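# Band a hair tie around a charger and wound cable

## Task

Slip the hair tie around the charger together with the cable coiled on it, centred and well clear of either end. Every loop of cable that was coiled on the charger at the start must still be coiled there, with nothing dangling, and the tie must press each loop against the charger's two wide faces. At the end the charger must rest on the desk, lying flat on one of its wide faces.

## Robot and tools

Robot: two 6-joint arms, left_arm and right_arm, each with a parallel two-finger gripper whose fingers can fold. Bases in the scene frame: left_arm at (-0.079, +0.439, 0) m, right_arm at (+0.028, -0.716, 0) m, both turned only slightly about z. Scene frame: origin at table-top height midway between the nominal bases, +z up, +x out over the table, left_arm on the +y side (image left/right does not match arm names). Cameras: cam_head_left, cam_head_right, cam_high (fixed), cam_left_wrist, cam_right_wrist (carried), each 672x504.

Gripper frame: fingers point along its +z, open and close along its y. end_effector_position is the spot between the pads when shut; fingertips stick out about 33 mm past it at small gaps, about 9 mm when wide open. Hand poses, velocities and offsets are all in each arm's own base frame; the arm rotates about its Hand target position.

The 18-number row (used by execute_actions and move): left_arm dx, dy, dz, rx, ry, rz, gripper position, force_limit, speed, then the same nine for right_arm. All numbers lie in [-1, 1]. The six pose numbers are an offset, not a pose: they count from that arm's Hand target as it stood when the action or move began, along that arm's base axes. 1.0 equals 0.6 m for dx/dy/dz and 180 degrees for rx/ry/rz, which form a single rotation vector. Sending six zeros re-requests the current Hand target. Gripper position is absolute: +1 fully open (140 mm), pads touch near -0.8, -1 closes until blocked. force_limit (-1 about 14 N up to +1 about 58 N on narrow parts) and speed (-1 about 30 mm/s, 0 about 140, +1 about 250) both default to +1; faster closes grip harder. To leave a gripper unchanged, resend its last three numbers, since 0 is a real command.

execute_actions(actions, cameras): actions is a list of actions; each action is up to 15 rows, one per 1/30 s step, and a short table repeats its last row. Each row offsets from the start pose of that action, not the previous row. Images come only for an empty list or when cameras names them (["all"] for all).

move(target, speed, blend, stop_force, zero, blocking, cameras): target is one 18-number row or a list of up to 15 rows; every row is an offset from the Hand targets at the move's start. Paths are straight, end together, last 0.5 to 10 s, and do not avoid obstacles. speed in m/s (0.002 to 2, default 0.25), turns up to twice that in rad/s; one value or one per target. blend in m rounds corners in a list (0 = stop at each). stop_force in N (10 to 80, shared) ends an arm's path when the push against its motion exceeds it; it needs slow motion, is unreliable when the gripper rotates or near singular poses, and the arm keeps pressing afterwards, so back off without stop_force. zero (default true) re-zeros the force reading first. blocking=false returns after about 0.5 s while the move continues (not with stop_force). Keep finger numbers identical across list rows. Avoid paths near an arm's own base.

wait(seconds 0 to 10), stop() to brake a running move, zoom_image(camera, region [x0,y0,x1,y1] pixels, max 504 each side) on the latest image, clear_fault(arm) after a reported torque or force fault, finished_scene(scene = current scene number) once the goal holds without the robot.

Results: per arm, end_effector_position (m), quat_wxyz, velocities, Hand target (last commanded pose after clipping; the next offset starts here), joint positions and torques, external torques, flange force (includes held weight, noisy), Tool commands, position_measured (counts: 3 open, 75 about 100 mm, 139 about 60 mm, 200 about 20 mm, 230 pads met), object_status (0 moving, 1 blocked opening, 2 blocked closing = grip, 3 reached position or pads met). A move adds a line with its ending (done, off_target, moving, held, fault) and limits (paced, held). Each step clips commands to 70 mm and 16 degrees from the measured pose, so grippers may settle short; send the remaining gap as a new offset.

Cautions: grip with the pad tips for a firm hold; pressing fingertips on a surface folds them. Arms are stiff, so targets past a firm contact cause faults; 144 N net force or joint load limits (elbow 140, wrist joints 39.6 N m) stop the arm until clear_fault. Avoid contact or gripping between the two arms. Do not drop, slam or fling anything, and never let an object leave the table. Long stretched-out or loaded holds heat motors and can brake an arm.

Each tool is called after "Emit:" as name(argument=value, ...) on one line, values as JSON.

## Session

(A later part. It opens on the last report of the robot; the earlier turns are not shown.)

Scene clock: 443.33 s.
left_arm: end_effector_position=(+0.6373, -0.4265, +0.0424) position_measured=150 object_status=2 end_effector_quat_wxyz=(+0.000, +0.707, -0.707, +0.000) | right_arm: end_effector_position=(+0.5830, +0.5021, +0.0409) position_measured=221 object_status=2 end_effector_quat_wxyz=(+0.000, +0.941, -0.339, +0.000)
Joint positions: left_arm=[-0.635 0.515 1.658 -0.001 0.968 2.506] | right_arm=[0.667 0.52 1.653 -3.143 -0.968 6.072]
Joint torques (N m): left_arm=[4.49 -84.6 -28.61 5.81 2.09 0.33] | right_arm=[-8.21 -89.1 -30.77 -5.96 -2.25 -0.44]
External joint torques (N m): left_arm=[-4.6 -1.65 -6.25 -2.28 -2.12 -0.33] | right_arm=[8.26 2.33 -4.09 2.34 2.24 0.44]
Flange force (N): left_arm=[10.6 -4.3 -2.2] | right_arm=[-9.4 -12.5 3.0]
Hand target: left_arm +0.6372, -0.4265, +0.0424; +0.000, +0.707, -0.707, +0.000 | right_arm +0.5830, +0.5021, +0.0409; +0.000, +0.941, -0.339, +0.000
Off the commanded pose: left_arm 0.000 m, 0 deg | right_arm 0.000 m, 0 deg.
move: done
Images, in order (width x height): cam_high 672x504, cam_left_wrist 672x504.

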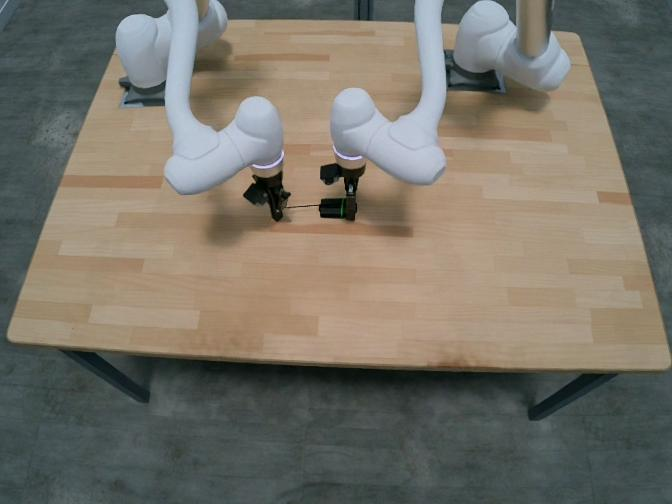

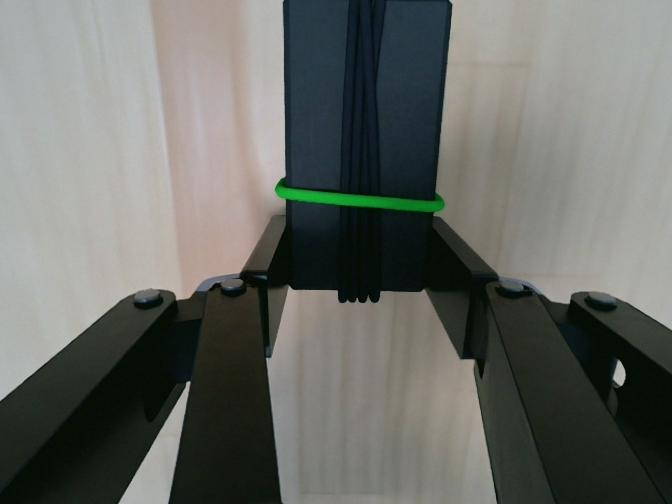

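Fine; release the plug, then the charger.

Emit:
move(target=[[0,0,0, 0,0,0, -1,0,-1, 0,0.005,0,0,0,0,-1,-1,-1],[0,0,0, 0,0,0, -1,0,-1, 0,0.005,0,0,0,0,-0.5,-1,-1],[0,0,0, 0,0,0, -1,0,-1, 0,0.005,0.25,0,0,0,-0.5,-1,-1]], speed=0.08, cameras=["cam_left_wrist","cam_high"])

Emit:
move(target=[[0,0,0, 0,0,0, -0.03,0,-1, 0,-0.2,0,0,0,0,-0.5,-1,-1],[0,0,0.1, 0,0,0, -0.03,0,-1, 0,-0.2,0,0,0,0,-0.5,-1,-1],[0,-0.08,0.4, 0,0,0, -0.03,0,-1, -0.05,-0.3,0,0,0,0,-0.5,-1,-1]], speed=0.1, cameras=["all"])

Emit:
zoom_image(camera="cam_left_wrist", region=[250, 0, 450, 250])

Emit:
zoom_image(camera="cam_high", region=[240, 140, 400, 240])

Emit:
zoom_image(camera="cam_head_right", region=[340, 250, 460, 320])

Scene clock: 453.40 s.
left_arm: end_effector_position=(+0.6372, -0.4265, +0.0424) position_measured=150 object_status=2 end_effector_quat_wxyz=(+0.000, +0.707, -0.707, +0.000) | right_arm: end_effector_position=(+0.5830, +0.5051, +0.1909) position_measured=192 object_status=3 end_effector_quat_wxyz=(+0.000, +0.941, -0.339, +0.000)
Joint positions: left_arm=[-0.635 0.515 1.658 -0.001 0.968 2.506] | right_arm=[0.67 0.411 1.521 -3.143 -1.21 6.074]
Joint torques (N m): left_arm=[-0.81 -85.85 -32.45 3.82 0.27 0.26] | right_arm=[-2.19 -84.08 -39.05 -3.84 -0.33 -0.3]
External joint torques (N m): left_arm=[1.08 -0.33 -2.36 -0.27 -0.3 -0.26] | right_arm=[2.02 2.49 -0.64 -0.29 0.32 0.3]
Flange force (N): left_arm=[1.7 -4.4 -1.4] | right_arm=[-2.1 -5.5 1.3]
Hand target: left_arm +0.6372, -0.4265, +0.0424; +0.000, +0.707, -0.707, +0.000 | right_arm +0.5830, +0.5051, +0.1909; +0.000, +0.941, -0.339, +0.000
Off the commanded pose: left_arm 0.000 m, 0 deg | right_arm 0.000 m, 0 deg.
move: done
Images, in order (width x height): cam_high 672x504, cam_left_wrist 672x504.

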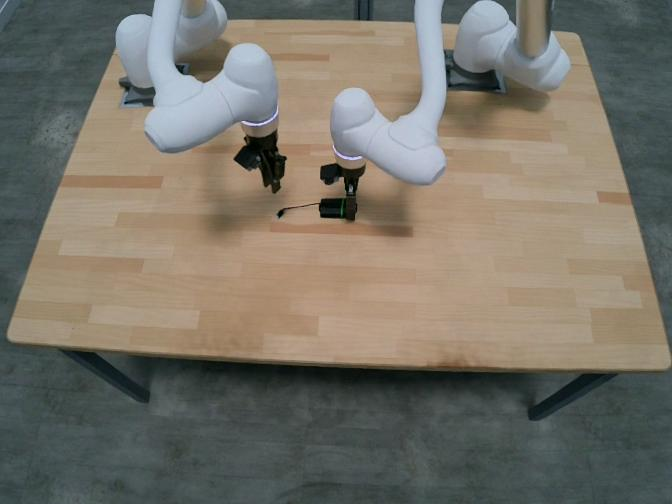

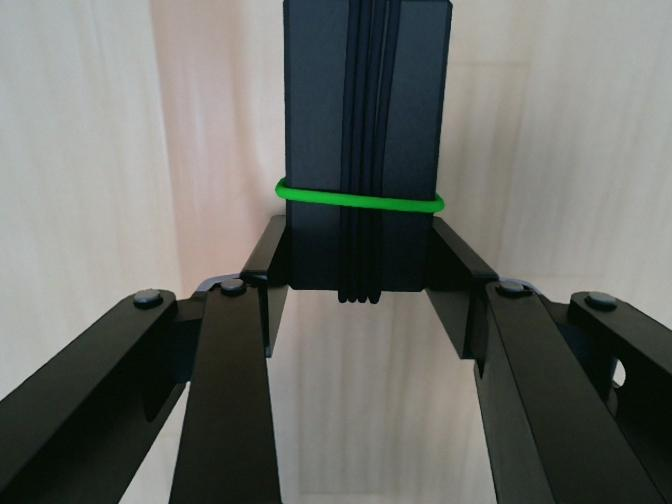

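Scene clock: 457.90 s.
left_arm: end_effector_position=(+0.6372, -0.4744, +0.2826) position_measured=132 object_status=3 end_effector_quat_wxyz=(+0.000, +0.707, -0.707, +0.000) | right_arm: end_effector_position=(+0.5530, +0.3251, +0.1909) position_measured=192 object_status=3 end_effector_quat_wxyz=(+0.000, +0.941, -0.339, +0.000)
Joint positions: left_arm=[-0.683 0.406 1.357 -0.001 1.378 2.457] | right_arm=[0.478 0.217 1.787 -3.143 -1.138 5.883]
Joint torques (N m): left_arm=[-1.35 -84.33 -39.87 4.18 0.22 0.34] | right_arm=[-1.98 -62.64 -37.89 -3.7 -0.29 -0.31]
External joint torques (N m): left_arm=[1.23 1.56 -1.68 0.04 -0.25 -0.34] | right_arm=[2.18 1.14 -0.71 -0.3 0.29 0.31]
Flange force (N): left_arm=[2.9 -5.8 -1.4] | right_arm=[-2.6 -4.3 0.5]
Hand target: left_arm +0.6372, -0.4745, +0.2824; +0.000, +0.707, -0.707, +0.000 | right_arm +0.5530, +0.3251, +0.1909; +0.000, +0.941, -0.339, +0.000
Off the commanded pose: left_arm 0.000 m, 0 deg | right_arm 0.000 m, 0 deg.
move: done

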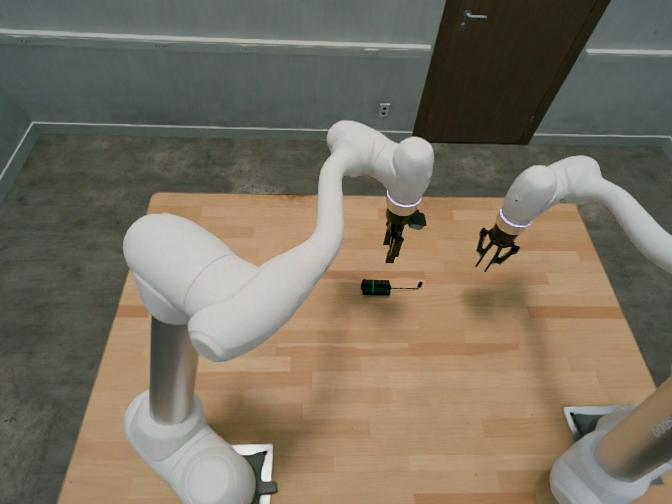

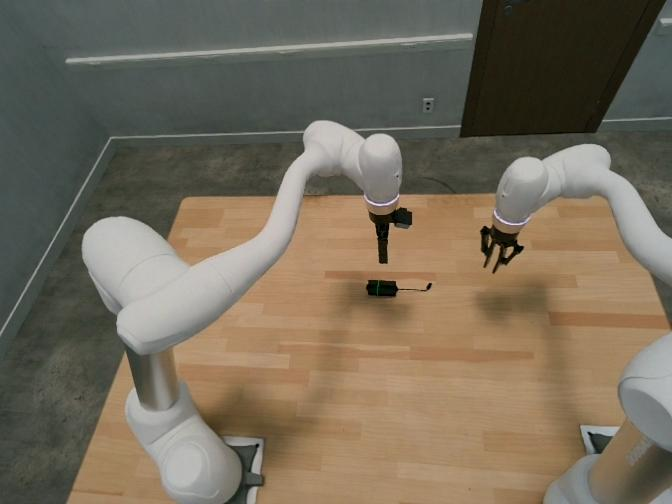

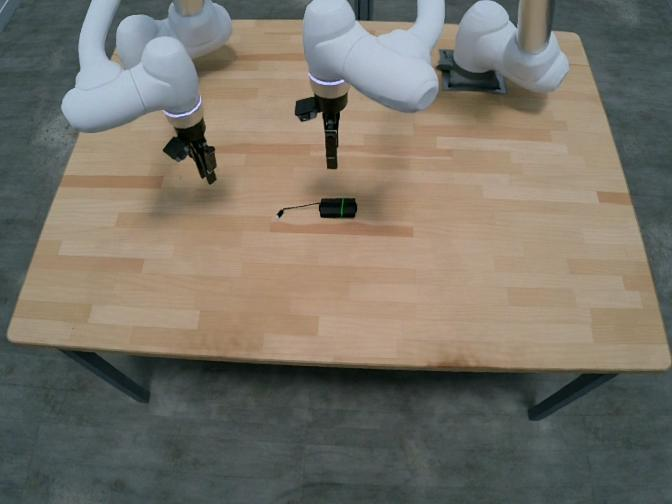

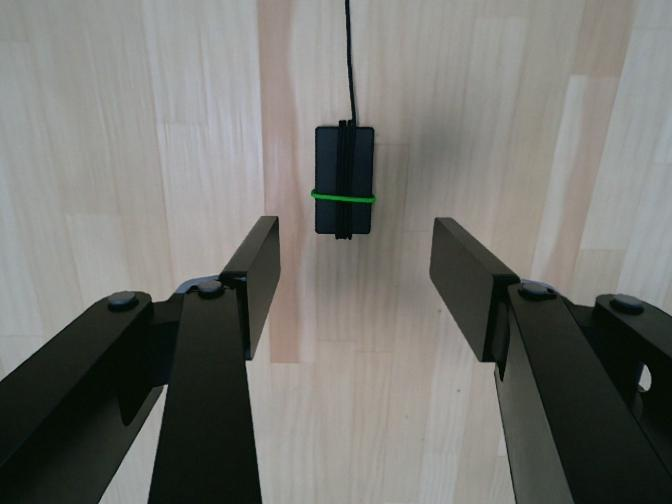

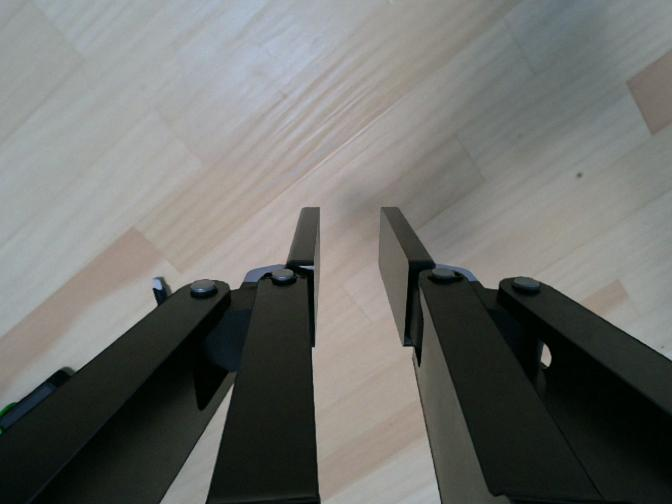

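Scaled by 2.016.

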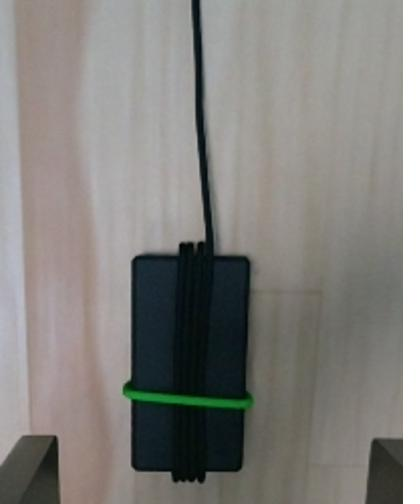

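Scaled by 3.150.

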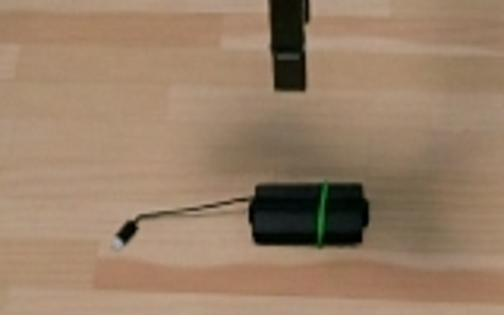

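Scaled by 4.200.

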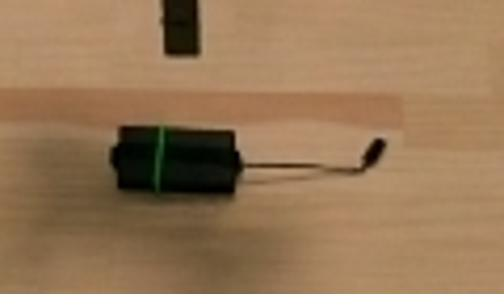

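Emit:
finished_scene(scene=2)

The scene is finished: the task was done.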